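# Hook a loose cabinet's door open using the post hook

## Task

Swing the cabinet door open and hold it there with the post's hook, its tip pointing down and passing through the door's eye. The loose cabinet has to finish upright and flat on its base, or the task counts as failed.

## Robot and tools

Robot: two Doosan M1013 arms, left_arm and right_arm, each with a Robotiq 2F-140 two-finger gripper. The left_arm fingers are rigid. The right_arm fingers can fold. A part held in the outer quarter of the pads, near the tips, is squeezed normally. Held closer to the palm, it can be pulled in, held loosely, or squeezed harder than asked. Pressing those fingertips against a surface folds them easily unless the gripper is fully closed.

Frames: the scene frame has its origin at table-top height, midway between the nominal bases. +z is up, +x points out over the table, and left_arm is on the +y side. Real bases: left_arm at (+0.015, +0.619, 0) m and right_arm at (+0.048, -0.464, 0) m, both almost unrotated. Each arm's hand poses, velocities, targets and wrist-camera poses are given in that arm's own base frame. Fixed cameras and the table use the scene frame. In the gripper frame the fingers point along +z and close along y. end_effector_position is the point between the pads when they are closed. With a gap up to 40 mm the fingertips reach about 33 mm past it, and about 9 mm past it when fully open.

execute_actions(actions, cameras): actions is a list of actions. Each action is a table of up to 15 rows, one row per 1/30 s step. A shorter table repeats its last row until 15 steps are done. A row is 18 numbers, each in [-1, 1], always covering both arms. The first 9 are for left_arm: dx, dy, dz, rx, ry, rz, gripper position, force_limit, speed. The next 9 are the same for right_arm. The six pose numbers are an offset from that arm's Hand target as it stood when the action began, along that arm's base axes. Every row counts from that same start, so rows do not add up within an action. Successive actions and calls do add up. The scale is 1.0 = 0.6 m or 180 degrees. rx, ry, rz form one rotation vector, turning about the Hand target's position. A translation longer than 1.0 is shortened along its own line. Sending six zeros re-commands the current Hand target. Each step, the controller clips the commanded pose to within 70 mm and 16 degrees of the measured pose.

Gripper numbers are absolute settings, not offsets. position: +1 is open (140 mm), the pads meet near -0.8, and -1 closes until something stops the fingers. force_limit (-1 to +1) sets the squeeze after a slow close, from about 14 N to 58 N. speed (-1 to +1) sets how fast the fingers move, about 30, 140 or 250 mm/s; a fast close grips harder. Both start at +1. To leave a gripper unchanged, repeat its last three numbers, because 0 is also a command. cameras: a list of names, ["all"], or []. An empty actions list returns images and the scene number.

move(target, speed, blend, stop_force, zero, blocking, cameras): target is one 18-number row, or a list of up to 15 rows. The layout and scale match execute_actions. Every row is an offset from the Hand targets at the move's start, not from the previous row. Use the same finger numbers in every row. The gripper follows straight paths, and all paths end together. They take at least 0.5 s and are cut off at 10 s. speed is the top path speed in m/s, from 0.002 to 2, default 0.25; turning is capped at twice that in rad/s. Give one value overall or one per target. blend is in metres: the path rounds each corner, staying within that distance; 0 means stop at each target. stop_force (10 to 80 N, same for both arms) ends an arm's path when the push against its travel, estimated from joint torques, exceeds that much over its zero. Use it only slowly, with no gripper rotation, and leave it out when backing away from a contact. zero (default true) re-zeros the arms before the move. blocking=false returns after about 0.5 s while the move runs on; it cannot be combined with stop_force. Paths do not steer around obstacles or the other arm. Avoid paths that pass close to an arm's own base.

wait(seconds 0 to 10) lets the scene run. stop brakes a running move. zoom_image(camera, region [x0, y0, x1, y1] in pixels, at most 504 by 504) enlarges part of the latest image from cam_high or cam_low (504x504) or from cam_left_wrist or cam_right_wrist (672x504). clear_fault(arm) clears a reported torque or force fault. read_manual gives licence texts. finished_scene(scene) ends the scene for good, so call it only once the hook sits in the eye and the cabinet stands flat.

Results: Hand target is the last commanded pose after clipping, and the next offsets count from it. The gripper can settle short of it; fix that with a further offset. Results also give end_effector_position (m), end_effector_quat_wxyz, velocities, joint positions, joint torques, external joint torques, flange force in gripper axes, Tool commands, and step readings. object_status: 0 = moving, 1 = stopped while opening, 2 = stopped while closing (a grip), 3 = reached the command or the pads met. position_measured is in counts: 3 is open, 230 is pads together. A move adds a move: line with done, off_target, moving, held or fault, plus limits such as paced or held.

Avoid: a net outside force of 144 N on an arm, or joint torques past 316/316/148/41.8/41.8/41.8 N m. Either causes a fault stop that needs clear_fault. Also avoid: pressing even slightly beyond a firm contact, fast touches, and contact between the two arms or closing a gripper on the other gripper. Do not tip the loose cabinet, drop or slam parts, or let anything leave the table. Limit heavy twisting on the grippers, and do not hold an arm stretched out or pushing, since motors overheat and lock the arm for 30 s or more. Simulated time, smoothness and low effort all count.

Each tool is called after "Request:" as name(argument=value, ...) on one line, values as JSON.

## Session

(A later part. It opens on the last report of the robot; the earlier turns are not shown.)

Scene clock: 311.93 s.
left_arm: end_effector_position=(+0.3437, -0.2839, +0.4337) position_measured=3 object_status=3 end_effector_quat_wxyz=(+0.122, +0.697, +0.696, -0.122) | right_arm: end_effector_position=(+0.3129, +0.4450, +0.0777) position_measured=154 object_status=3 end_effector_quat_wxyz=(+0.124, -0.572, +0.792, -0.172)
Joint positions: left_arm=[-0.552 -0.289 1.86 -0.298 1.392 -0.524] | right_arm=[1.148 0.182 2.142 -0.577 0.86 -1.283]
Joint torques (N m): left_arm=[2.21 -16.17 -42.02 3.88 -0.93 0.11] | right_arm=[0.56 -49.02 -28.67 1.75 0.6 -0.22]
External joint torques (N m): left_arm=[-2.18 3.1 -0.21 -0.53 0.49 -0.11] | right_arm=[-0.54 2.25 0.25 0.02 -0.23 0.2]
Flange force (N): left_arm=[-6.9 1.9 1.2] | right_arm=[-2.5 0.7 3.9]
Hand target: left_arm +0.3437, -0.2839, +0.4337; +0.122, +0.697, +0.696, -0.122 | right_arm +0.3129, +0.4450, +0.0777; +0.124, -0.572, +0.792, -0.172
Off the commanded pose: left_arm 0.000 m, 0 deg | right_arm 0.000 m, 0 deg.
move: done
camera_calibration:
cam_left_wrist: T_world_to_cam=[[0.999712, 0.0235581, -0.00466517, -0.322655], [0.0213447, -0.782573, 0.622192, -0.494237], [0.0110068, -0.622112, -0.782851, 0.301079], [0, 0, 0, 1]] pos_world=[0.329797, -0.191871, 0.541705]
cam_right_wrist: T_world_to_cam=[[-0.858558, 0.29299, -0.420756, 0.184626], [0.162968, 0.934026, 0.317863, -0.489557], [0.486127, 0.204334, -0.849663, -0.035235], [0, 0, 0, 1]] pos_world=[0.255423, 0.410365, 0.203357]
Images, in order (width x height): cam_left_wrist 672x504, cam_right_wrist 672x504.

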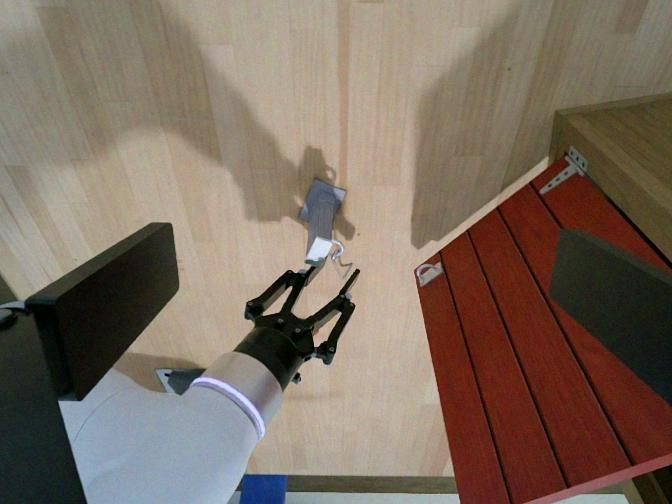

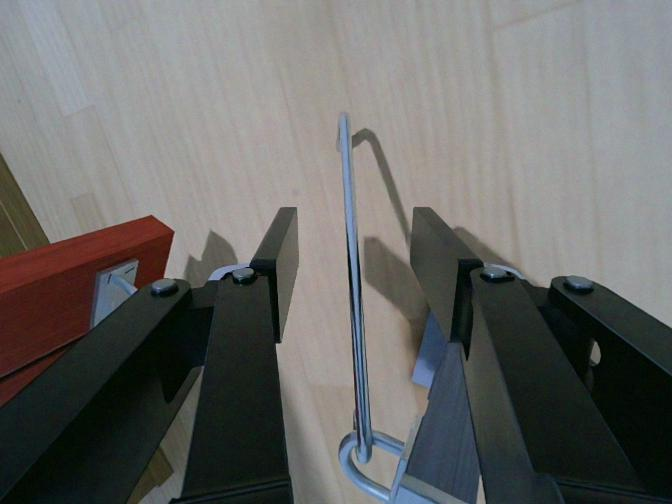

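Request:
execute_actions(actions=[[[0,0,0,0,0,0,1,-1,0,0,0,0,0,0,0,-1,-1,-1]],[[0,0,0,0,0,0,1,-1,0,0,0,0,0,0,0,-1,-1,-1]],[[0,0,0,0,0,0,1,-1,0,0,0,0,0,0,0,-1,-1,-1]]])

Request:
wait(seconds=1, cameras=["cam_left_wrist","cam_right_wrist"])

Scene clock: 319.83 s.
left_arm: end_effector_position=(+0.3437, -0.2839, +0.4337) position_measured=3 object_status=3 end_effector_quat_wxyz=(+0.122, +0.697, +0.696, -0.122) | right_arm: end_effector_position=(+0.3129, +0.4450, +0.0777) position_measured=222 object_status=2 end_effector_quat_wxyz=(+0.124, -0.572, +0.792, -0.172)
Joint positions: left_arm=[-0.552 -0.289 1.86 -0.298 1.392 -0.524] | right_arm=[1.148 0.182 2.142 -0.577 0.86 -1.283]
Joint torques (N m): left_arm=[2.07 -15.98 -42.16 3.91 -0.89 0.13] | right_arm=[-1.27 -48.44 -28.42 1.6 0.74 -0.03]
External joint torques (N m): left_arm=[-1.94 2.88 -0.06 -0.55 0.46 -0.13] | right_arm=[1.36 1.28 -0.25 0.17 -0.38 0.01]
External joint torques at the end of the 1st action: left_arm=[-2.16 2.86 -0.09 -0.56 0.44 -0.09] | right_arm=[-0.18 1.58 -0.28 0.02 -0.21 0.2]
External joint torques at the end of the 2nd action: left_arm=[-2.15 3.07 -0.13 -0.57 0.46 -0.13] | right_arm=[-0.25 1.47 -0.29 0.03 -0.2 0.21]
Flange force (N): left_arm=[-6.1 1.7 1.3] | right_arm=[-2.4 2.9 0.9]
Flange force at the end of the 1st action (N): left_arm=[-6.5 1.4 1.4] | right_arm=[-2.6 0.8 2.4]
Flange force at the end of the 2nd action (N): left_arm=[-6.8 1.8 1.3] | right_arm=[-2.4 0.6 2.3]
Hand target: left_arm +0.3437, -0.2839, +0.4337; +0.122, +0.697, +0.696, -0.122 | right_arm +0.3129, +0.4450, +0.0777; +0.124, -0.572, +0.792, -0.172
Off the commanded pose: left_arm 0.000 m, 0 deg | right_arm 0.000 m, 0 deg.
Step readings (end_effector_position of left_arm | right_arm; steps 1 to 15: 1st action; 16 to 30: 2nd action; 31 to 45: 3rd action):
0: (+0.3437, -0.2839, +0.4337) | (+0.3129, +0.4450, +0.0777)
1: (+0.3437, -0.2839, +0.4337) | (+0.3129, +0.4450, +0.0777)
2: (+0.3437, -0.2839, +0.4337) | (+0.3129, +0.4450, +0.0777)
4: (+0.3437, -0.2839, +0.4337) | (+0.3129, +0.4450, +0.0777)
8: (+0.3437, -0.2839, +0.4337) | (+0.3129, +0.4450, +0.0777)
15: (+0.3437, -0.2839, +0.4337) | (+0.3129, +0.4450, +0.0777)
16: (+0.3437, -0.2839, +0.4337) | (+0.3129, +0.4450, +0.0777)
17: (+0.3437, -0.2839, +0.4337) | (+0.3129, +0.4450, +0.0777)
19: (+0.3437, -0.2839, +0.4337) | (+0.3129, +0.4450, +0.0777)
23: (+0.3437, -0.2839, +0.4337) | (+0.3129, +0.4450, +0.0777)
30: (+0.3437, -0.2839, +0.4337) | (+0.3129, +0.4450, +0.0777)
31: (+0.3437, -0.2839, +0.4337) | (+0.3129, +0.4450, +0.0777)
32: (+0.3437, -0.2839, +0.4337) | (+0.3129, +0.4450, +0.0777)
34: (+0.3437, -0.2839, +0.4337) | (+0.3129, +0.4450, +0.0777)
38: (+0.3437, -0.2839, +0.4337) | (+0.3129, +0.4450, +0.0777)
45: (+0.3437, -0.2839, +0.4337) | (+0.3129, +0.4450, +0.0777)

Scene clock: 320.83 s.
left_arm: end_effector_position=(+0.3437, -0.2839, +0.4337) position_measured=3 object_status=3 end_effector_quat_wxyz=(+0.122, +0.697, +0.696, -0.122) | right_arm: end_effector_position=(+0.3129, +0.4450, +0.0777) position_measured=222 object_status=2 end_effector_quat_wxyz=(+0.124, -0.572, +0.792, -0.172)
Joint positions: left_arm=[-0.552 -0.289 1.86 -0.298 1.392 -0.524] | right_arm=[1.148 0.182 2.142 -0.577 0.86 -1.283]
Joint torques (N m): left_arm=[2.09 -16.34 -42.02 3.92 -0.89 0.12] | right_arm=[-1.15 -48.76 -28.15 1.72 0.68 0.05]
External joint torques (N m): left_arm=[-1.9 3.26 -0.19 -0.56 0.45 -0.12] | right_arm=[1.21 1.58 -0.5 0.05 -0.32 -0.07]
Flange force (N): left_arm=[-6.4 2.5 1.1] | right_arm=[-3.2 2.6 1.1]
Hand target: left_arm +0.3437, -0.2839, +0.4337; +0.122, +0.697, +0.696, -0.122 | right_arm +0.3129, +0.4450, +0.0777; +0.124, -0.572, +0.792, -0.172
Tool commands: left_gripper/position=+1.0 left_gripper/force_limit=-1.0 left_gripper/speed=+0.0 right_gripper/position=-1.0 right_gripper/force_limit=-1.0 right_gripper/speed=-1.0
Off the commanded pose: left_arm 0.000 m, 0 deg | right_arm 0.000 m, 0 deg.
wait: 1.00 s; at rest by 0.17 s
camera_calibration:
cam_left_wrist: T_world_to_cam=[[0.999712, 0.0235581, -0.00466517, -0.322655], [0.0213447, -0.782573, 0.622192, -0.494237], [0.0110068, -0.622112, -0.782851, 0.301079], [0, 0, 0, 1]] pos_world=[0.329797, -0.191871, 0.541705]
cam_right_wrist: T_world_to_cam=[[-0.858558, 0.29299, -0.420756, 0.184626], [0.162968, 0.934026, 0.317863, -0.489557], [0.486127, 0.204334, -0.849663, -0.035235], [0, 0, 0, 1]] pos_world=[0.255423, 0.410365, 0.203357]
Images, in order (width x height): cam_left_wrist 672x504, cam_right_wrist 672x504.

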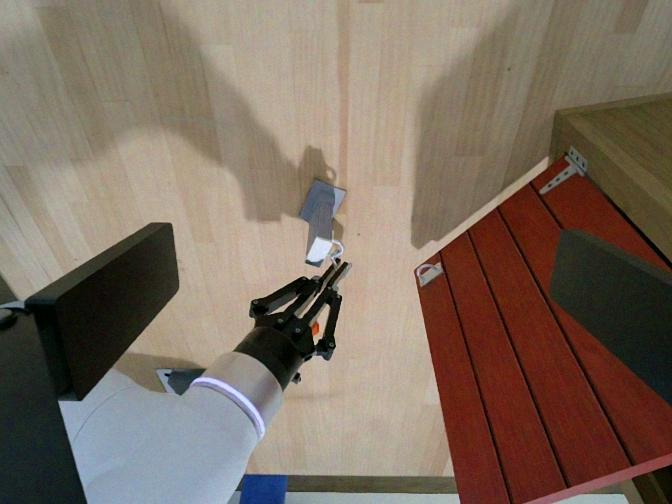

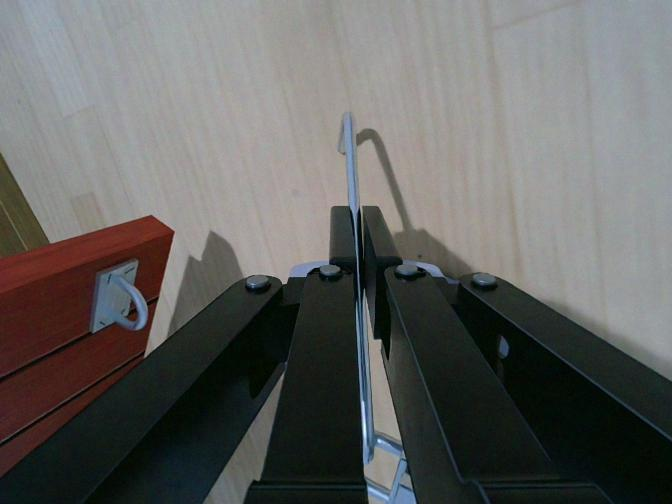

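Request:
move(target=[0.083,0.433,0,0,0,0,1,-1,0,0,0,0,0,0,0,-1,-1,-1], speed=0.3)

Request:
move(target=[0,0,0,0,0,0,1,-1,0,0,0.0023,0.0938,-0.2369,-0.013,0,-1,-1,-1], speed=0.1, cameras=["cam_left_wrist","cam_right_wrist"])

Scene clock: 349.23 s.
left_arm: end_effector_position=(+0.3935, -0.0241, +0.4337) position_measured=3 object_status=3 end_effector_quat_wxyz=(+0.122, +0.697, +0.696, -0.122) | right_arm: end_effector_position=(+0.3129, +0.4450, +0.0777) position_measured=222 object_status=2 end_effector_quat_wxyz=(+0.124, -0.572, +0.792, -0.172)
Joint positions: left_arm=[0.136 -0.256 1.837 -0.343 1.607 0.133] | right_arm=[1.148 0.182 2.142 -0.577 0.86 -1.283]
Joint torques (N m): left_arm=[2.14 -18.68 -41.48 3.75 -0.34 0.12] | right_arm=[-0.56 -48.13 -28.37 1.63 0.69 0.02]
External joint torques (N m): left_arm=[-2.1 2.95 -0.13 -0.57 0.46 -0.12] | right_arm=[0.67 0.94 -0.21 0.14 -0.32 -0.04]
Flange force (N): left_arm=[-4.2 5.5 0.4] | right_arm=[-1.7 1.5 0.9]
Hand target: left_arm +0.3935, -0.0241, +0.4337; +0.122, +0.697, +0.696, -0.122 | right_arm +0.3129, +0.4450, +0.0777; +0.124, -0.572, +0.792, -0.172
Off the commanded pose: left_arm 0.000 m, 0 deg | right_arm 0.000 m, 0 deg.
move: done

Scene clock: 353.30 s.
left_arm: end_effector_position=(+0.3935, -0.0241, +0.4337) position_measured=3 object_status=3 end_effector_quat_wxyz=(+0.122, +0.697, +0.696, -0.122) | right_arm: end_effector_position=(+0.3129, +0.4464, +0.1340) position_measured=222 object_status=2 end_effector_quat_wxyz=(-0.076, -0.575, +0.672, -0.460)
Joint positions: left_arm=[0.136 -0.256 1.837 -0.343 1.607 0.133] | right_arm=[1.275 0.487 1.827 -0.66 1.594 -1.451]
Joint torques (N m): left_arm=[2.03 -18.78 -41.43 3.75 -0.39 0.07] | right_arm=[-1.59 -77.01 -24.25 1.08 4.54 -0.18]
External joint torques (N m): left_arm=[-2.05 3.11 -0.21 -0.57 0.5 -0.07] | right_arm=[1.78 1.34 -3.01 0.17 -2.62 0.16]
Flange force (N): left_arm=[-3.9 5.8 0.1] | right_arm=[-6.7 1.0 -2.2]
Hand target: left_arm +0.3935, -0.0241, +0.4337; +0.122, +0.697, +0.696, -0.122 | right_arm +0.3129, +0.4464, +0.1340; -0.076, -0.575, +0.672, -0.460
Off the commanded pose: left_arm 0.000 m, 0 deg | right_arm 0.000 m, 0 deg.
move: done
camera_calibration:
cam_left_wrist: T_world_to_cam=[[0.999712, 0.0235581, -0.00466517, -0.378561], [0.0213447, -0.782573, 0.622192, -0.291988], [0.0110068, -0.622112, -0.782851, 0.462156], [0, 0, 0, 1]] pos_world=[0.379597, 0.0679294, 0.541705]
cam_right_wrist: T_world_to_cam=[[-0.837994, -0.0818955, -0.539498, 0.384793], [0.164564, 0.904715, -0.39295, -0.400944], [0.520273, -0.418072, -0.744669, 0.265467], [0, 0, 0, 1]] pos_world=[0.250319, 0.505237, 0.24773]
Images, in order (width x height): cam_left_wrist 672x504, cam_right_wrist 672x504.

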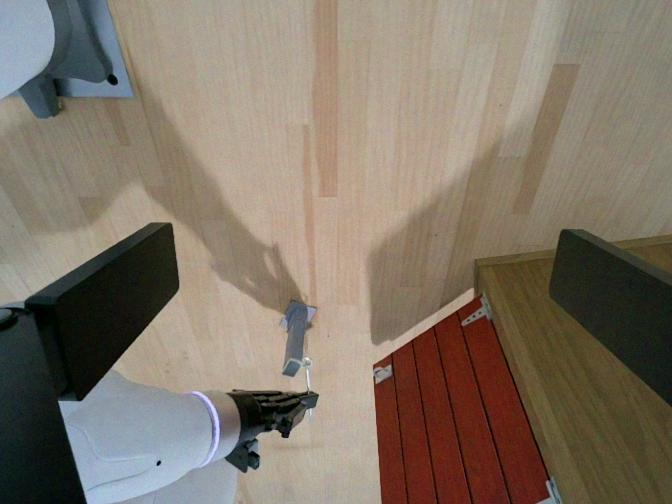

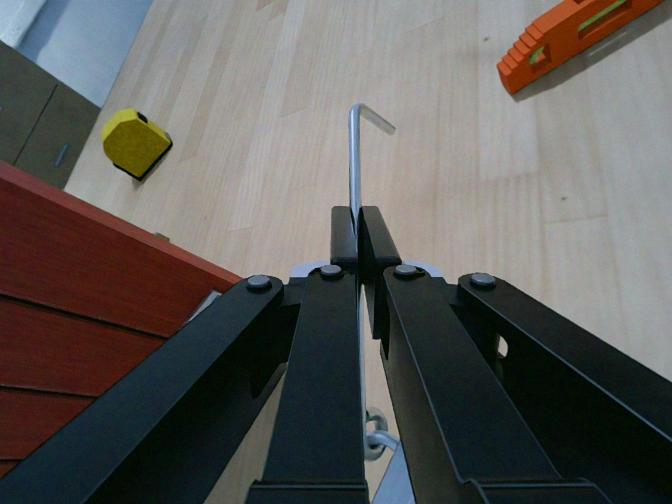

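Request:
zoom_image(camera="cam_right_wrist", region=[300, 80, 440, 220])

Request:
zoom_image(camera="cam_left_wrist", region=[260, 340, 360, 430])

Request:
zoom_image(camera="cam_right_wrist", region=[320, 380, 440, 504])

Scaled by 3.600 from the camera's 672x504 image, which has a finer 960x720 frame.

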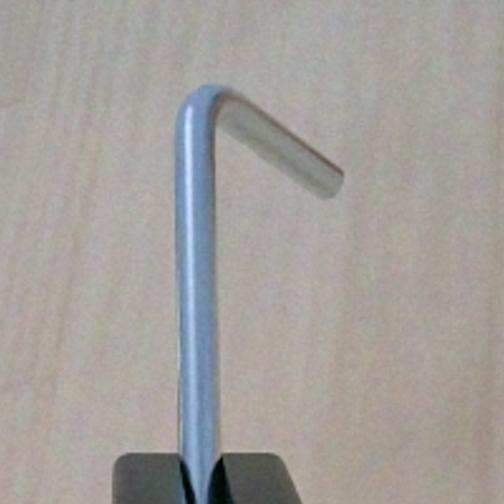

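Scaled by 5.040 from the camera's 672x504 image, which has a finer 960x720 frame.

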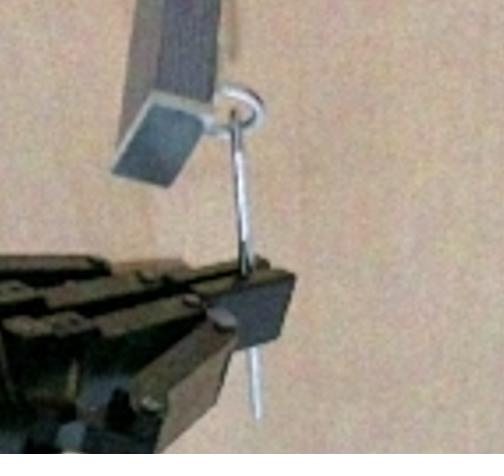

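Scaled by 4.065 from the camera's 672x504 image, which has a finer 960x720 frame.

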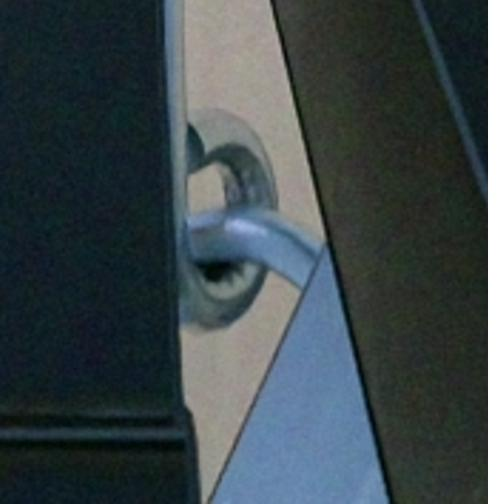

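Request:
move(target=[[0,0,0,0,0,0,1,-1,0,0.0662,0.016,0,0,0,0.1678,-1,-1,-1],[0,0,0,0,0,0,1,-1,0,0.101,0.0465,0,0,0,0.2778,-1,-1,-1]], speed=0.07, blend=[0.02,0], cameras=["cam_left_wrist","cam_right_wrist"])

Scene clock: 383.20 s.
left_arm: end_effector_position=(+0.3935, -0.0241, +0.4337) position_measured=3 object_status=3 end_effector_quat_wxyz=(+0.122, +0.697, +0.696, -0.122) | right_arm: end_effector_position=(+0.3735, +0.4743, +0.1340) position_measured=222 object_status=2 end_effector_quat_wxyz=(-0.125, +0.805, -0.366, +0.449)
Joint positions: left_arm=[0.136 -0.256 1.837 -0.343 1.607 0.133] | right_arm=[1.309 0.271 2.171 -1.223 1.06 -1.695]
Joint torques (N m): left_arm=[2.02 -18.81 -41.52 3.7 -0.37 0.15] | right_arm=[-3.84 -54.94 -29.13 -2.91 2.88 0.38]
External joint torques (N m): left_arm=[-1.81 3.05 -0.07 -0.52 0.48 -0.15] | right_arm=[4.07 4.1 5.56 2.41 -1.33 -0.4]
Flange force (N): left_arm=[-3.5 5.5 0.2] | right_arm=[-6.0 9.5 -3.6]
Hand target: left_arm +0.3935, -0.0241, +0.4337; +0.122, +0.697, +0.696, -0.122 | right_arm +0.3735, +0.4743, +0.1340; -0.125, +0.805, -0.366, +0.449
Off the commanded pose: left_arm 0.000 m, 0 deg | right_arm 0.000 m, 0 deg.
move: done
camera_calibration:
cam_left_wrist: T_world_to_cam=[[0.999712, 0.0235581, -0.00466517, -0.378561], [0.0213447, -0.782573, 0.622192, -0.291988], [0.0110068, -0.622112, -0.782851, 0.462156], [0, 0, 0, 1]] pos_world=[0.379597, 0.0679294, 0.541705]
cam_right_wrist: T_world_to_cam=[[-0.475879, -0.694608, -0.539499, 0.59322], [-0.587301, 0.707573, -0.39296, -0.0618006], [0.654688, 0.129847, -0.744663, -0.0644949], [0, 0, 0, 1]] pos_world=[0.28823, 0.464158, 0.24773]
Images, in order (width x height): cam_left_wrist 672x504, cam_right_wrist 672x504.

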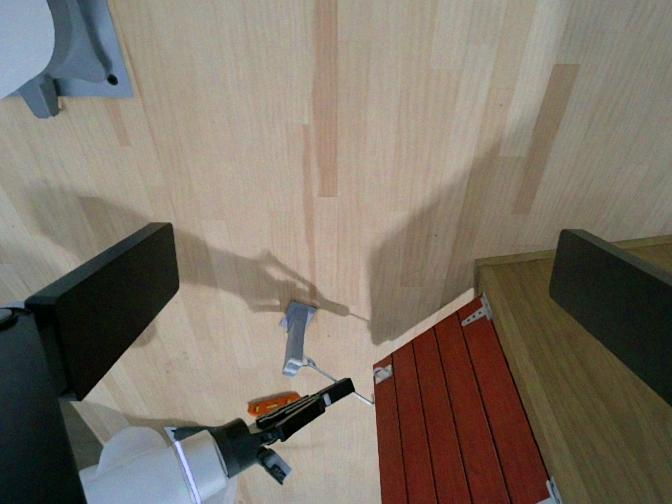

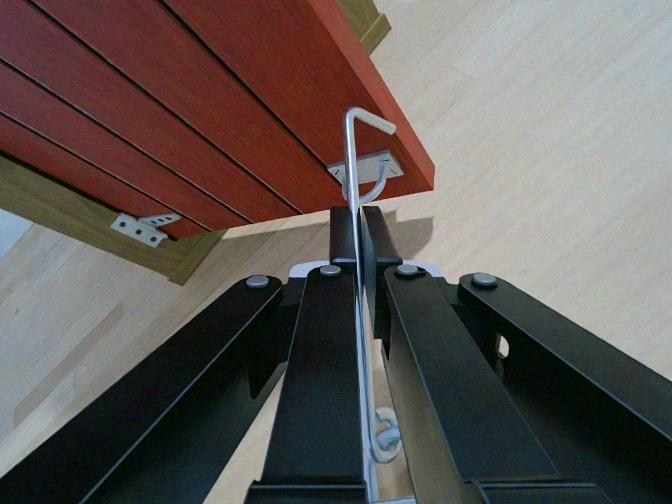

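Request:
zoom_image(camera="cam_left_wrist", region=[270, 340, 420, 440])

Request:
zoom_image(camera="cam_right_wrist", region=[310, 80, 450, 220])

Request:
zoom_image(camera="cam_right_wrist", region=[320, 380, 440, 504])

Scaled by 3.360 from the camera's 672x504 image, which has a finer 960x720 frame.

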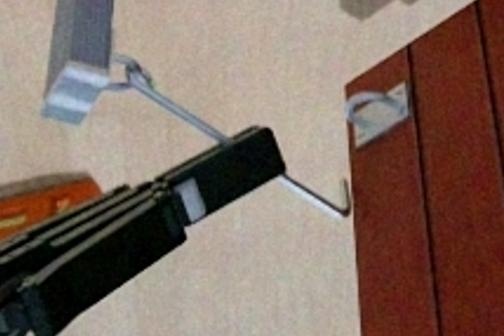

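Scaled by 3.600 from the camera's 672x504 image, which has a finer 960x720 frame.

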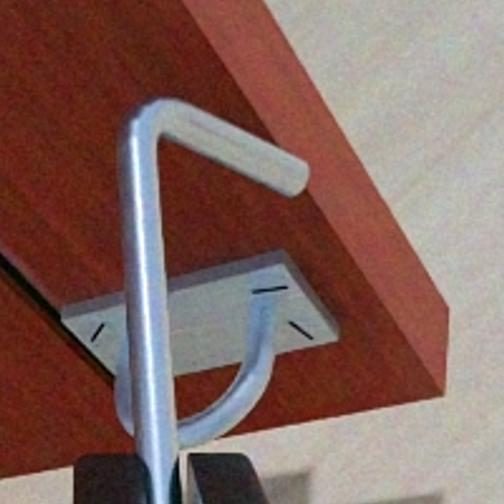

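Scaled by 4.065 from the camera's 672x504 image, which has a finer 960x720 frame.

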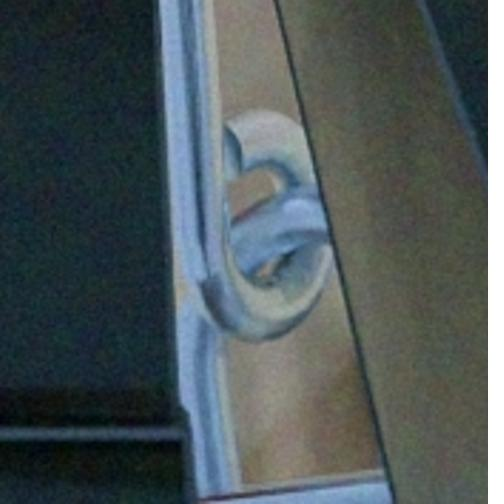

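Request:
move(target=[0,0,0,0,0,0,1,-1,0,0.014,0.0175,-0.0053,0.0712,-0.042,0.0807,-1,-1,-1], speed=0.06, cameras=["cam_left_wrist","cam_right_wrist"])

Request:
zoom_image(camera="cam_left_wrist", region=[270, 340, 420, 440])

Request:
zoom_image(camera="cam_right_wrist", region=[310, 60, 450, 220])

Scene clock: 415.77 s.
left_arm: end_effector_position=(+0.3935, -0.0241, +0.4337) position_measured=3 object_status=3 end_effector_quat_wxyz=(+0.122, +0.697, +0.696, -0.122) | right_arm: end_effector_position=(+0.3819, +0.4848, +0.1308) position_measured=222 object_status=2 end_effector_quat_wxyz=(-0.293, +0.795, -0.301, +0.438)
Joint positions: left_arm=[0.136 -0.256 1.837 -0.343 1.607 0.133] | right_arm=[1.274 0.223 2.376 -1.768 0.912 -1.22]
Joint torques (N m): left_arm=[2.04 -18.66 -41.47 3.74 -0.34 0.12] | right_arm=[-1.25 -48.68 -29.66 -3.89 4.92 0.53]
External joint torques (N m): left_arm=[-1.82 2.83 -0.15 -0.56 0.45 -0.12] | right_arm=[1.44 6.99 10.7 2.37 -2.89 -0.56]
Flange force (N): left_arm=[-3.6 5.2 0.2] | right_arm=[-4.0 14.8 -2.3]
Hand target: left_arm +0.3935, -0.0241, +0.4337; +0.122, +0.697, +0.696, -0.122 | right_arm +0.3819, +0.4848, +0.1308; -0.293, +0.795, -0.301, +0.438
Off the commanded pose: left_arm 0.000 m, 0 deg | right_arm 0.000 m, 0 deg.
move: done
camera_calibration:
cam_left_wrist: T_world_to_cam=[[0.999712, 0.0235581, -0.00466517, -0.378561], [0.0213447, -0.782573, 0.622192, -0.291988], [0.0110068, -0.622112, -0.782851, 0.462156], [0, 0, 0, 1]] pos_world=[0.379597, 0.0679294, 0.541705]
cam_right_wrist: T_world_to_cam=[[-0.219721, -0.639382, -0.736826, 0.504005], [-0.709722, 0.622969, -0.328944, 0.0138751], [0.669341, 0.450666, -0.590663, -0.255018], [0, 0, 0, 1]] pos_world=[0.291282, 0.428536, 0.225299]
Images, in order (width x height): cam_left_wrist 672x504, cam_right_wrist 672x504.

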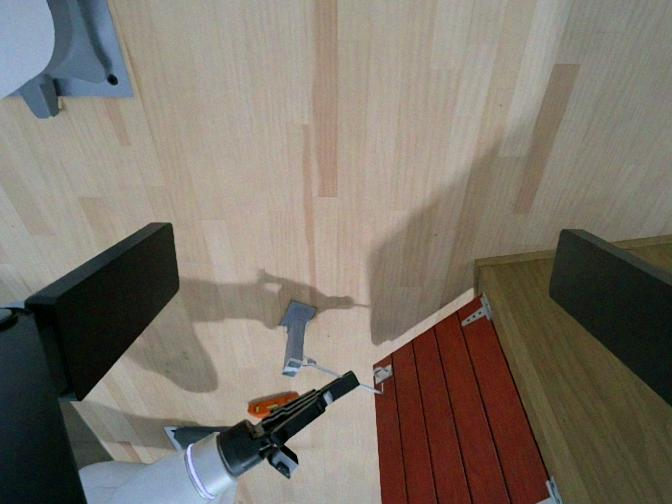

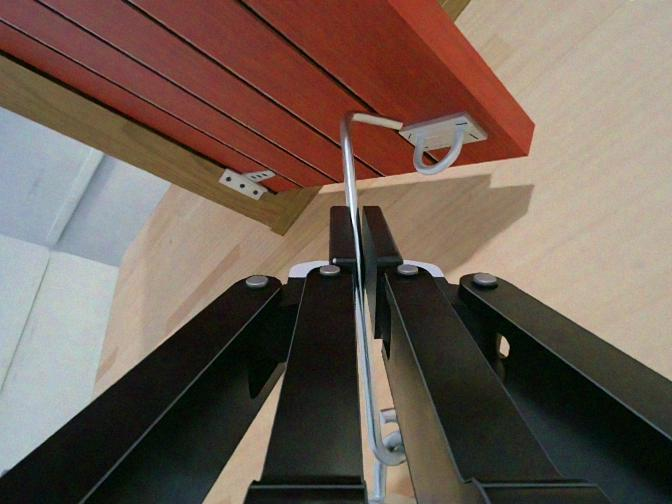

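Scaled by 3.360 from the camera's 672x504 image, which has a finer 960x720 frame.

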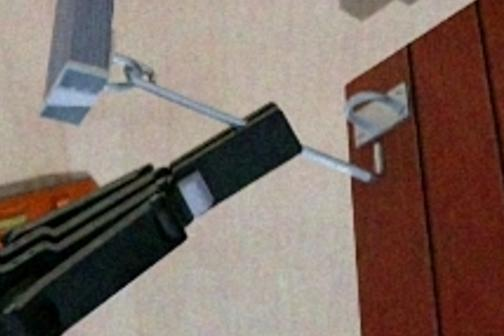

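Scaled by 3.150 from the camera's 672x504 image, which has a finer 960x720 frame.

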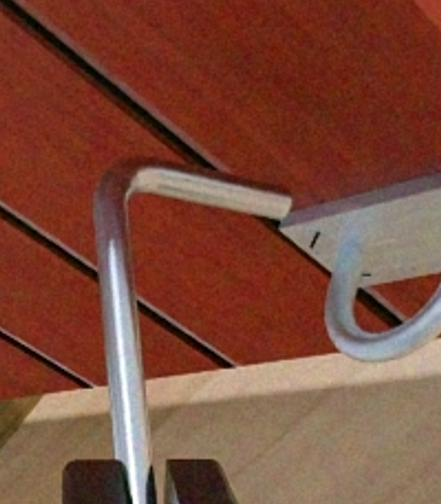

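Request:
move(target=[0,0,0,0,0,0,1,-1,0,0.002,-0.0087,-0.0223,0.0183,0.0405,0,-1,-1,-1], speed=0.03, cameras=["cam_left_wrist","cam_right_wrist"])

Request:
zoom_image(camera="cam_left_wrist", region=[270, 340, 420, 440])

Request:
zoom_image(camera="cam_right_wrist", region=[310, 60, 490, 220])

Request:
zoom_image(camera="cam_right_wrist", region=[320, 380, 440, 504])

Scene clock: 440.07 s.
left_arm: end_effector_position=(+0.3935, -0.0241, +0.4337) position_measured=3 object_status=3 end_effector_quat_wxyz=(+0.122, +0.697, +0.696, -0.122) | right_arm: end_effector_position=(+0.3831, +0.4796, +0.1174) position_measured=222 object_status=2 end_effector_quat_wxyz=(-0.296, +0.812, -0.331, +0.378)
Joint positions: left_arm=[0.136 -0.256 1.837 -0.343 1.607 0.133] | right_arm=[1.213 0.176 2.381 -1.746 0.759 -1.22]
Joint torques (N m): left_arm=[2.27 -18.71 -41.5 3.74 -0.35 0.11] | right_arm=[0.36 -40.58 -20.61 -1.47 2.12 -0.25]
External joint torques (N m): left_arm=[-2.19 2.98 -0.11 -0.56 0.46 -0.11] | right_arm=[-0.24 1.74 -0.11 0.02 -0.34 0.22]
Flange force (N): left_arm=[-4.3 5.5 0.5] | right_arm=[-2.3 1.2 3.9]
Hand target: left_arm +0.3935, -0.0241, +0.4337; +0.122, +0.697, +0.696, -0.122 | right_arm +0.3831, +0.4796, +0.1174; -0.296, +0.812, -0.331, +0.378
Off the commanded pose: left_arm 0.000 m, 0 deg | right_arm 0.000 m, 0 deg.
move: done
camera_calibration:
cam_left_wrist: T_world_to_cam=[[0.999712, 0.0235581, -0.00466517, -0.378561], [0.0213447, -0.782573, 0.622192, -0.291988], [0.0110068, -0.622112, -0.782851, 0.462156], [0, 0, 0, 1]] pos_world=[0.379597, 0.0679294, 0.541705]
cam_right_wrist: T_world_to_cam=[[-0.313726, -0.596981, -0.73837, 0.506893], [-0.743431, 0.638178, -0.200097, 0.00405724], [0.590665, 0.486151, -0.644027, -0.242035], [0, 0, 0, 1]] pos_world=[0.305003, 0.417681, 0.219209]
Images, in order (width x height): cam_left_wrist 672x504, cam_right_wrist 672x504.

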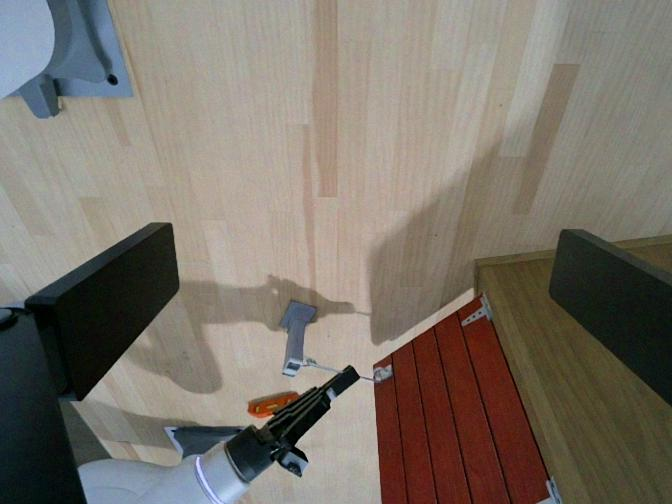

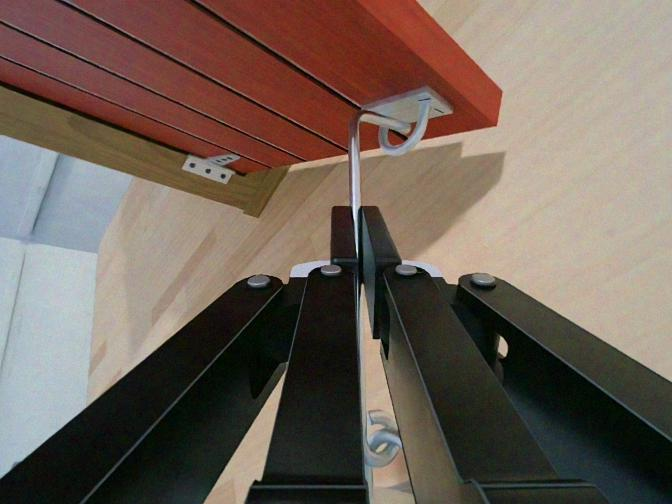

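Scaled by 3.360 from the camera's 672x504 image, which has a finer 960x720 frame.

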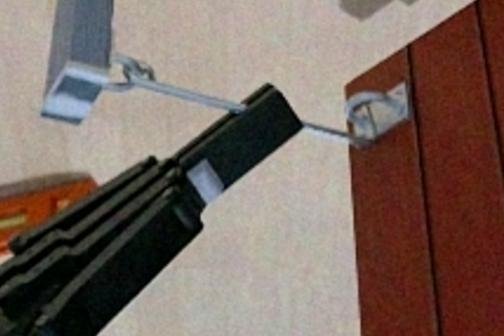

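Scaled by 2.800 from the camera's 672x504 image, which has a finer 960x720 frame.

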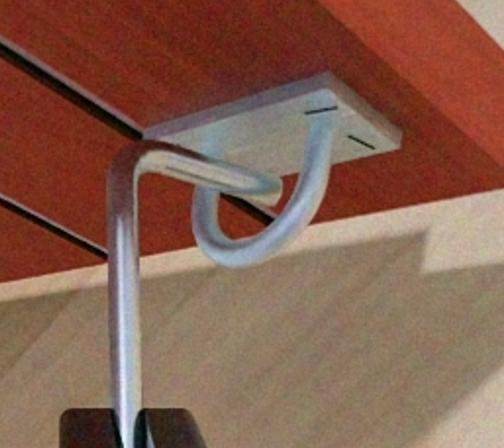

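Scaled by 4.065 from the camera's 672x504 image, which has a finer 960x720 frame.

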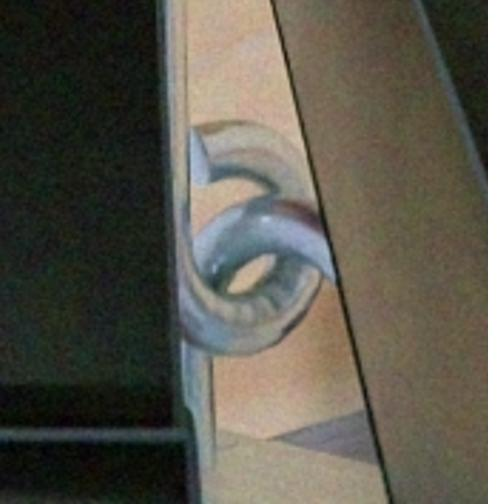

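Request:
move(target=[0,0,0,0,0,0,1,-1,0,0.0033,-0.0047,-0.0092,0.0098,0.0218,-0.0072,-1,-1,-1], speed=0.03, cameras=["cam_left_wrist","cam_right_wrist"])

Request:
zoom_image(camera="cam_left_wrist", region=[340, 340, 420, 420])

Request:
zoom_image(camera="cam_right_wrist", region=[310, 60, 490, 220])

Scene clock: 448.73 s.
left_arm: end_effector_position=(+0.3935, -0.0241, +0.4337) position_measured=3 object_status=3 end_effector_quat_wxyz=(+0.122, +0.697, +0.696, -0.122) | right_arm: end_effector_position=(+0.3851, +0.4768, +0.1119) position_measured=222 object_status=2 end_effector_quat_wxyz=(-0.293, +0.816, -0.356, +0.348)
Joint positions: left_arm=[0.136 -0.256 1.837 -0.343 1.607 0.133] | right_arm=[1.182 0.158 2.372 -1.697 0.69 -1.238]
Joint torques (N m): left_arm=[2.03 -18.9 -41.5 3.72 -0.38 0.18] | right_arm=[-1.03 -39.68 -21.71 -1.25 2.65 -0.24]
External joint torques (N m): left_arm=[-1.91 3.16 -0.12 -0.54 0.49 -0.18] | right_arm=[1.2 1.63 -0.04 -0.07 -1.05 0.21]
Flange force (N): left_arm=[-3.8 5.7 0.2] | right_arm=[-3.6 1.5 2.4]
Hand target: left_arm +0.3935, -0.0241, +0.4337; +0.122, +0.697, +0.696, -0.122 | right_arm +0.3851, +0.4768, +0.1119; -0.293, +0.816, -0.356, +0.348
Off the commanded pose: left_arm 0.000 m, 0 deg | right_arm 0.000 m, 0 deg.
move: done
camera_calibration:
cam_left_wrist: T_world_to_cam=[[0.999712, 0.0235581, -0.00466517, -0.378561], [0.0213447, -0.782573, 0.622192, -0.291988], [0.0110068, -0.622112, -0.782851, 0.462156], [0, 0, 0, 1]] pos_world=[0.379597, 0.0679294, 0.541705]
cam_right_wrist: T_world_to_cam=[[-0.377234, -0.566499, -0.732648, 0.511048], [-0.740002, 0.660051, -0.129345, -0.0133816], [0.556859, 0.493368, -0.668204, -0.233059], [0, 0, 0, 1]] pos_world=[0.312664, 0.413325, 0.216957]
Images, in order (width x height): cam_left_wrist 672x504, cam_right_wrist 672x504.

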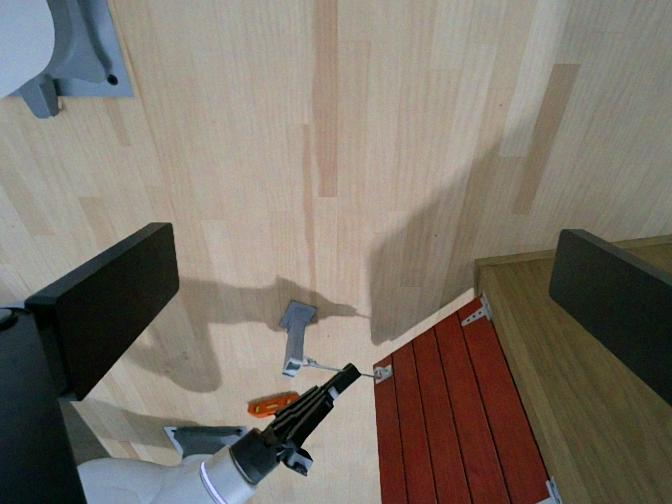

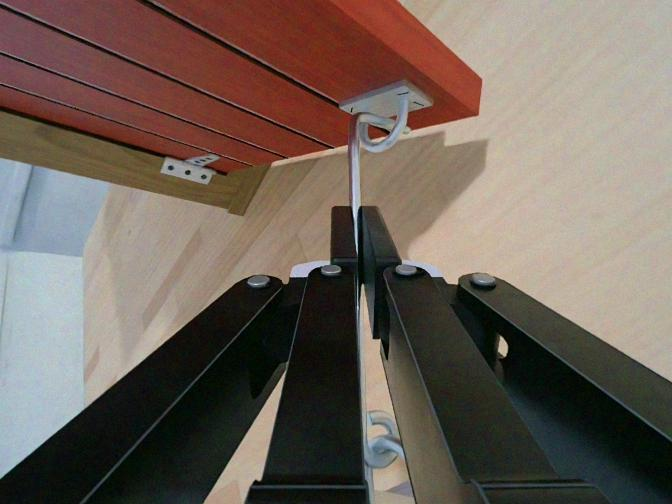

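Scaled by 6.300 from the camera's 672x504 image, which has a finer 960x720 frame.

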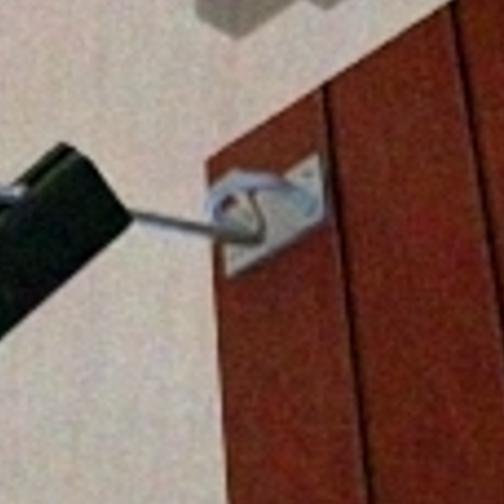

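Scaled by 2.800 from the camera's 672x504 image, which has a finer 960x720 frame.

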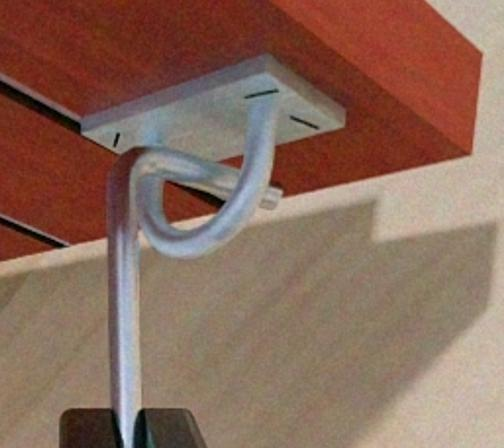

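Request:
move(target=[0,0,0,0,0,0,1,-1,0,-0.0012,-0.0104,-0.0092,0.0098,0.0218,-0.011,-1,-1,-1], speed=0.03, cameras=["cam_left_wrist","cam_right_wrist"])

Request:
zoom_image(camera="cam_left_wrist", region=[340, 340, 420, 420])

Request:
zoom_image(camera="cam_right_wrist", region=[310, 60, 490, 220])

Scene clock: 455.00 s.
left_arm: end_effector_position=(+0.3935, -0.0241, +0.4337) position_measured=3 object_status=3 end_effector_quat_wxyz=(+0.122, +0.697, +0.696, -0.122) | right_arm: end_effector_position=(+0.3844, +0.4705, +0.1064) position_measured=222 object_status=2 end_effector_quat_wxyz=(-0.287, +0.817, -0.385, +0.319)
Joint positions: left_arm=[0.136 -0.256 1.837 -0.343 1.607 0.133] | right_arm=[1.155 0.14 2.367 -1.624 0.632 -1.267]
Joint torques (N m): left_arm=[1.96 -18.74 -41.51 3.71 -0.36 0.12] | right_arm=[-3.16 -37.47 -20.81 -0.76 3.52 -0.29]
External joint torques (N m): left_arm=[-1.84 2.94 -0.14 -0.52 0.47 -0.12] | right_arm=[3.24 0.89 -1.61 -0.34 -2.13 0.25]
Flange force (N): left_arm=[-3.6 5.4 0.1] | right_arm=[-6.2 0.1 0.9]
Hand target: left_arm +0.3935, -0.0241, +0.4337; +0.122, +0.697, +0.696, -0.122 | right_arm +0.3844, +0.4705, +0.1064; -0.287, +0.817, -0.385, +0.319
Off the commanded pose: left_arm 0.000 m, 0 deg | right_arm 0.000 m, 0 deg.
move: done
camera_calibration:
cam_left_wrist: T_world_to_cam=[[0.999712, 0.0235581, -0.00466517, -0.378561], [0.0213447, -0.782573, 0.622192, -0.291988], [0.0110068, -0.622112, -0.782851, 0.462156], [0, 0, 0, 1]] pos_world=[0.379597, 0.0679294, 0.541705]
cam_right_wrist: T_world_to_cam=[[-0.446026, -0.529848, -0.721333, 0.511202], [-0.723139, 0.68823, -0.0583893, -0.0378651], [0.52738, 0.495581, -0.690123, -0.220607], [0, 0, 0, 1]] pos_world=[0.316971, 0.406248, 0.21429]
Images, in order (width x height): cam_left_wrist 672x504, cam_right_wrist 672x504.

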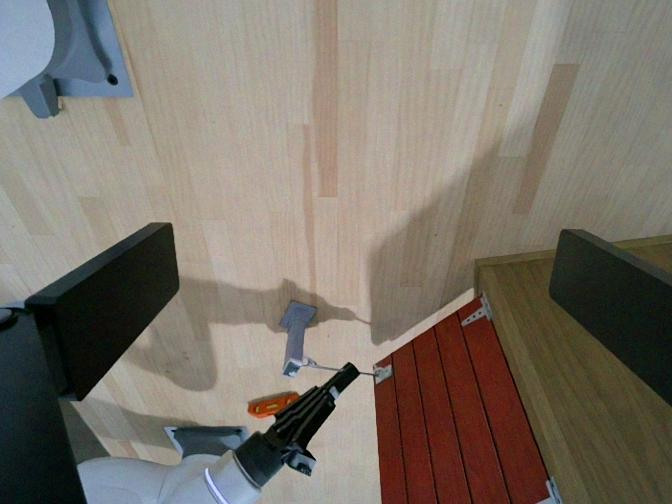

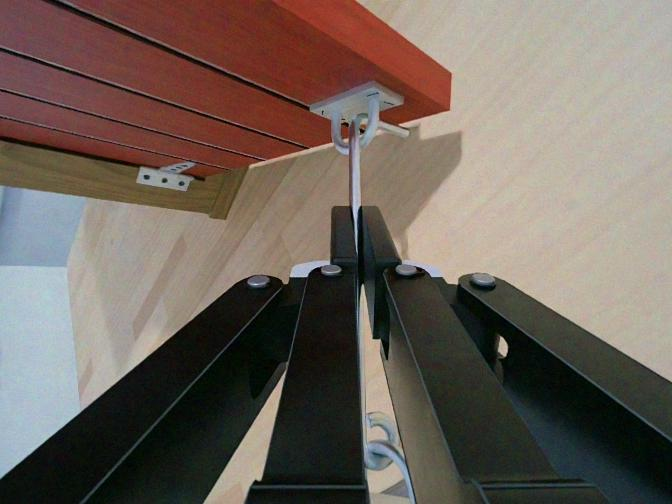

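Scaled by 6.300 from the camera's 672x504 image, which has a finer 960x720 frame.

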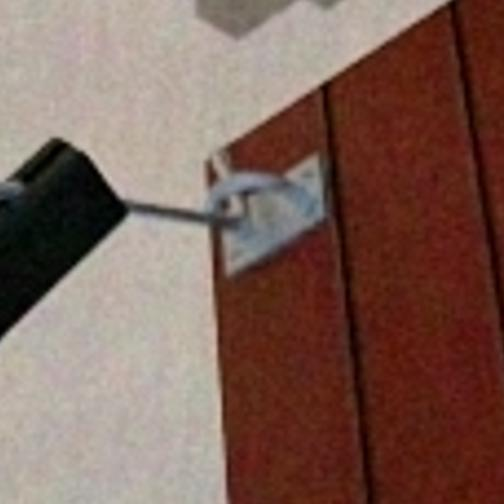

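Scaled by 2.800 from the camera's 672x504 image, which has a finer 960x720 frame.

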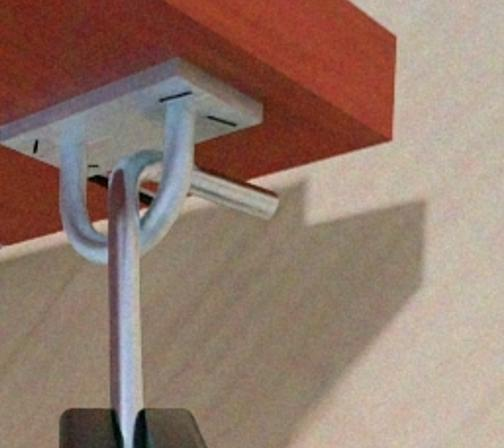

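Request:
execute_actions(actions=[[[0,0,0,0,0,0,1,-1,0,0,0,0,0,0,0,-0.4,-1,-1]],[[0,0,0,0,0,0,1,-1,0,0,0,0,0,0,0,-0.4,-1,-1]]])

Request:
wait(seconds=1, cameras=["cam_left_wrist","cam_right_wrist"])

Request:
zoom_image(camera="cam_left_wrist", region=[260, 330, 420, 430])

Request:
zoom_image(camera="cam_right_wrist", region=[290, 60, 490, 260])

Scene clock: 462.17 s.
left_arm: end_effector_position=(+0.3935, -0.0241, +0.4337) position_measured=3 object_status=3 end_effector_quat_wxyz=(+0.122, +0.697, +0.696, -0.122) | right_arm: end_effector_position=(+0.3844, +0.4705, +0.1064) position_measured=179 object_status=3 end_effector_quat_wxyz=(-0.287, +0.817, -0.385, +0.319)
Joint positions: left_arm=[0.136 -0.256 1.837 -0.343 1.607 0.133] | right_arm=[1.155 0.14 2.367 -1.624 0.632 -1.267]
Joint torques (N m): left_arm=[1.87 -18.87 -41.38 3.65 -0.35 0.15] | right_arm=[0.04 -38.5 -22.45 -1.05 1.59 -0.27]
External joint torques (N m): left_arm=[-1.74 3.16 -0.22 -0.47 0.46 -0.16] | right_arm=[-0.06 2.38 0.05 -0.04 -0.21 0.23]
External joint torques at the end of the 1st action: left_arm=[-1.98 3.05 -0.11 -0.54 0.49 -0.1] | right_arm=[-0.54 1.65 -0.25 -0.04 -0.28 0.21]
Flange force (N): left_arm=[-3.4 5.8 -0.1] | right_arm=[-3.1 1.9 5.2]
Flange force at the end of the 1st action (N): left_arm=[-3.8 5.5 0.2] | right_arm=[-1.3 0.8 4.7]
Hand target: left_arm +0.3935, -0.0241, +0.4337; +0.122, +0.697, +0.696, -0.122 | right_arm +0.3844, +0.4705, +0.1064; -0.287, +0.817, -0.385, +0.319
Off the commanded pose: left_arm 0.000 m, 0 deg | right_arm 0.000 m, 0 deg.
Step readings (end_effector_position of left_arm | right_arm; steps 1 to 15: 1st action; 16 to 30: 2nd action):
0: (+0.3935, -0.0241, +0.4337) | (+0.3844, +0.4705, +0.1064)
1: (+0.3935, -0.0241, +0.4337) | (+0.3844, +0.4705, +0.1064)
2: (+0.3935, -0.0241, +0.4337) | (+0.3844, +0.4705, +0.1064)
4: (+0.3935, -0.0241, +0.4337) | (+0.3844, +0.4705, +0.1064)
8: (+0.3935, -0.0241, +0.4337) | (+0.3844, +0.4705, +0.1064)
15: (+0.3935, -0.0241, +0.4337) | (+0.3844, +0.4705, +0.1064)
16: (+0.3935, -0.0241, +0.4337) | (+0.3844, +0.4705, +0.1064)
17: (+0.3935, -0.0241, +0.4337) | (+0.3844, +0.4705, +0.1064)
19: (+0.3935, -0.0241, +0.4337) | (+0.3844, +0.4705, +0.1064)
23: (+0.3935, -0.0241, +0.4337) | (+0.3844, +0.4705, +0.1064)
30: (+0.3935, -0.0241, +0.4337) | (+0.3844, +0.4705, +0.1064)

Scene clock: 463.17 s.
left_arm: end_effector_position=(+0.3935, -0.0241, +0.4337) position_measured=3 object_status=3 end_effector_quat_wxyz=(+0.122, +0.697, +0.696, -0.122) | right_arm: end_effector_position=(+0.3844, +0.4705, +0.1064) position_measured=179 object_status=3 end_effector_quat_wxyz=(-0.287, +0.817, -0.385, +0.319)
Joint positions: left_arm=[0.136 -0.256 1.837 -0.343 1.607 0.133] | right_arm=[1.155 0.14 2.367 -1.624 0.632 -1.267]
Joint torques (N m): left_arm=[1.9 -18.77 -41.45 3.73 -0.37 0.09] | right_arm=[0.5 -38.47 -22.31 -1.12 1.58 -0.27]
External joint torques (N m): left_arm=[-1.89 3.07 -0.17 -0.56 0.48 -0.09] | right_arm=[-0.4 1.7 -0.04 0.02 -0.19 0.24]
Flange force (N): left_arm=[-3.6 5.6 0.1] | right_arm=[-1.6 1.2 4.3]
Hand target: left_arm +0.3935, -0.0241, +0.4337; +0.122, +0.697, +0.696, -0.122 | right_arm +0.3844, +0.4705, +0.1064; -0.287, +0.817, -0.385, +0.319
Tool commands: left_gripper/position=+1.0 left_gripper/force_limit=-1.0 left_gripper/speed=+0.0 right_gripper/position=-0.4 right_gripper/force_limit=-1.0 right_gripper/speed=-1.0
Off the commanded pose: left_arm 0.000 m, 0 deg | right_arm 0.000 m, 0 deg.
wait: 1.00 s; at rest by 0.17 s
camera_calibration:
cam_left_wrist: T_world_to_cam=[[0.999712, 0.0235581, -0.00466517, -0.378561], [0.0213447, -0.782573, 0.622192, -0.291988], [0.0110068, -0.622112, -0.782851, 0.462156], [0, 0, 0, 1]] pos_world=[0.379597, 0.0679294, 0.541705]
cam_right_wrist: T_world_to_cam=[[-0.446026, -0.529848, -0.721333, 0.511202], [-0.723139, 0.68823, -0.0583893, -0.0378651], [0.52738, 0.495581, -0.690123, -0.220607], [0, 0, 0, 1]] pos_world=[0.316971, 0.406248, 0.21429]
Images, in order (width x height): cam_left_wrist 672x504, cam_right_wrist 672x504.

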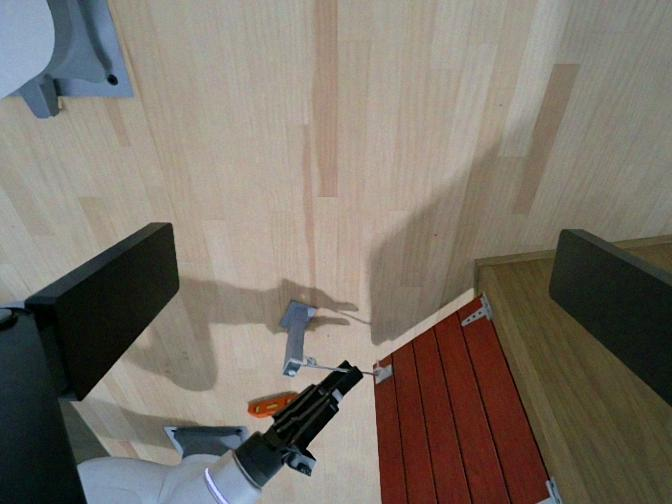

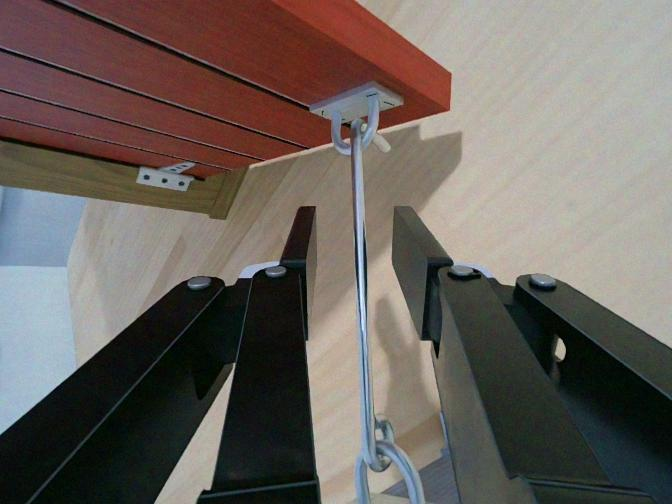

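Scaled by 3.150 from the camera's 672x504 image, which has a finer 960x720 frame.

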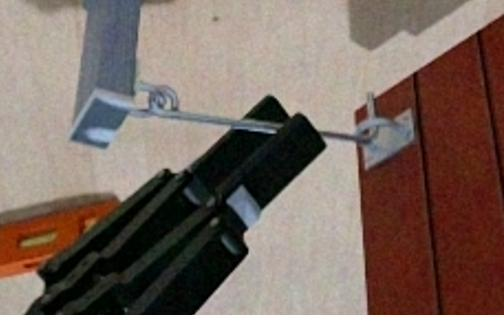

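Scaled by 2.520 from the camera's 672x504 image, which has a finer 960x720 frame.

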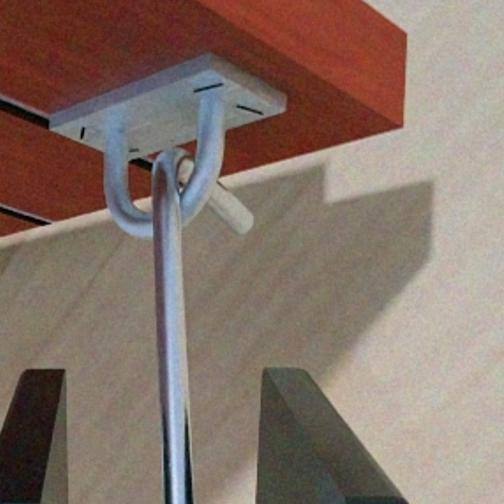

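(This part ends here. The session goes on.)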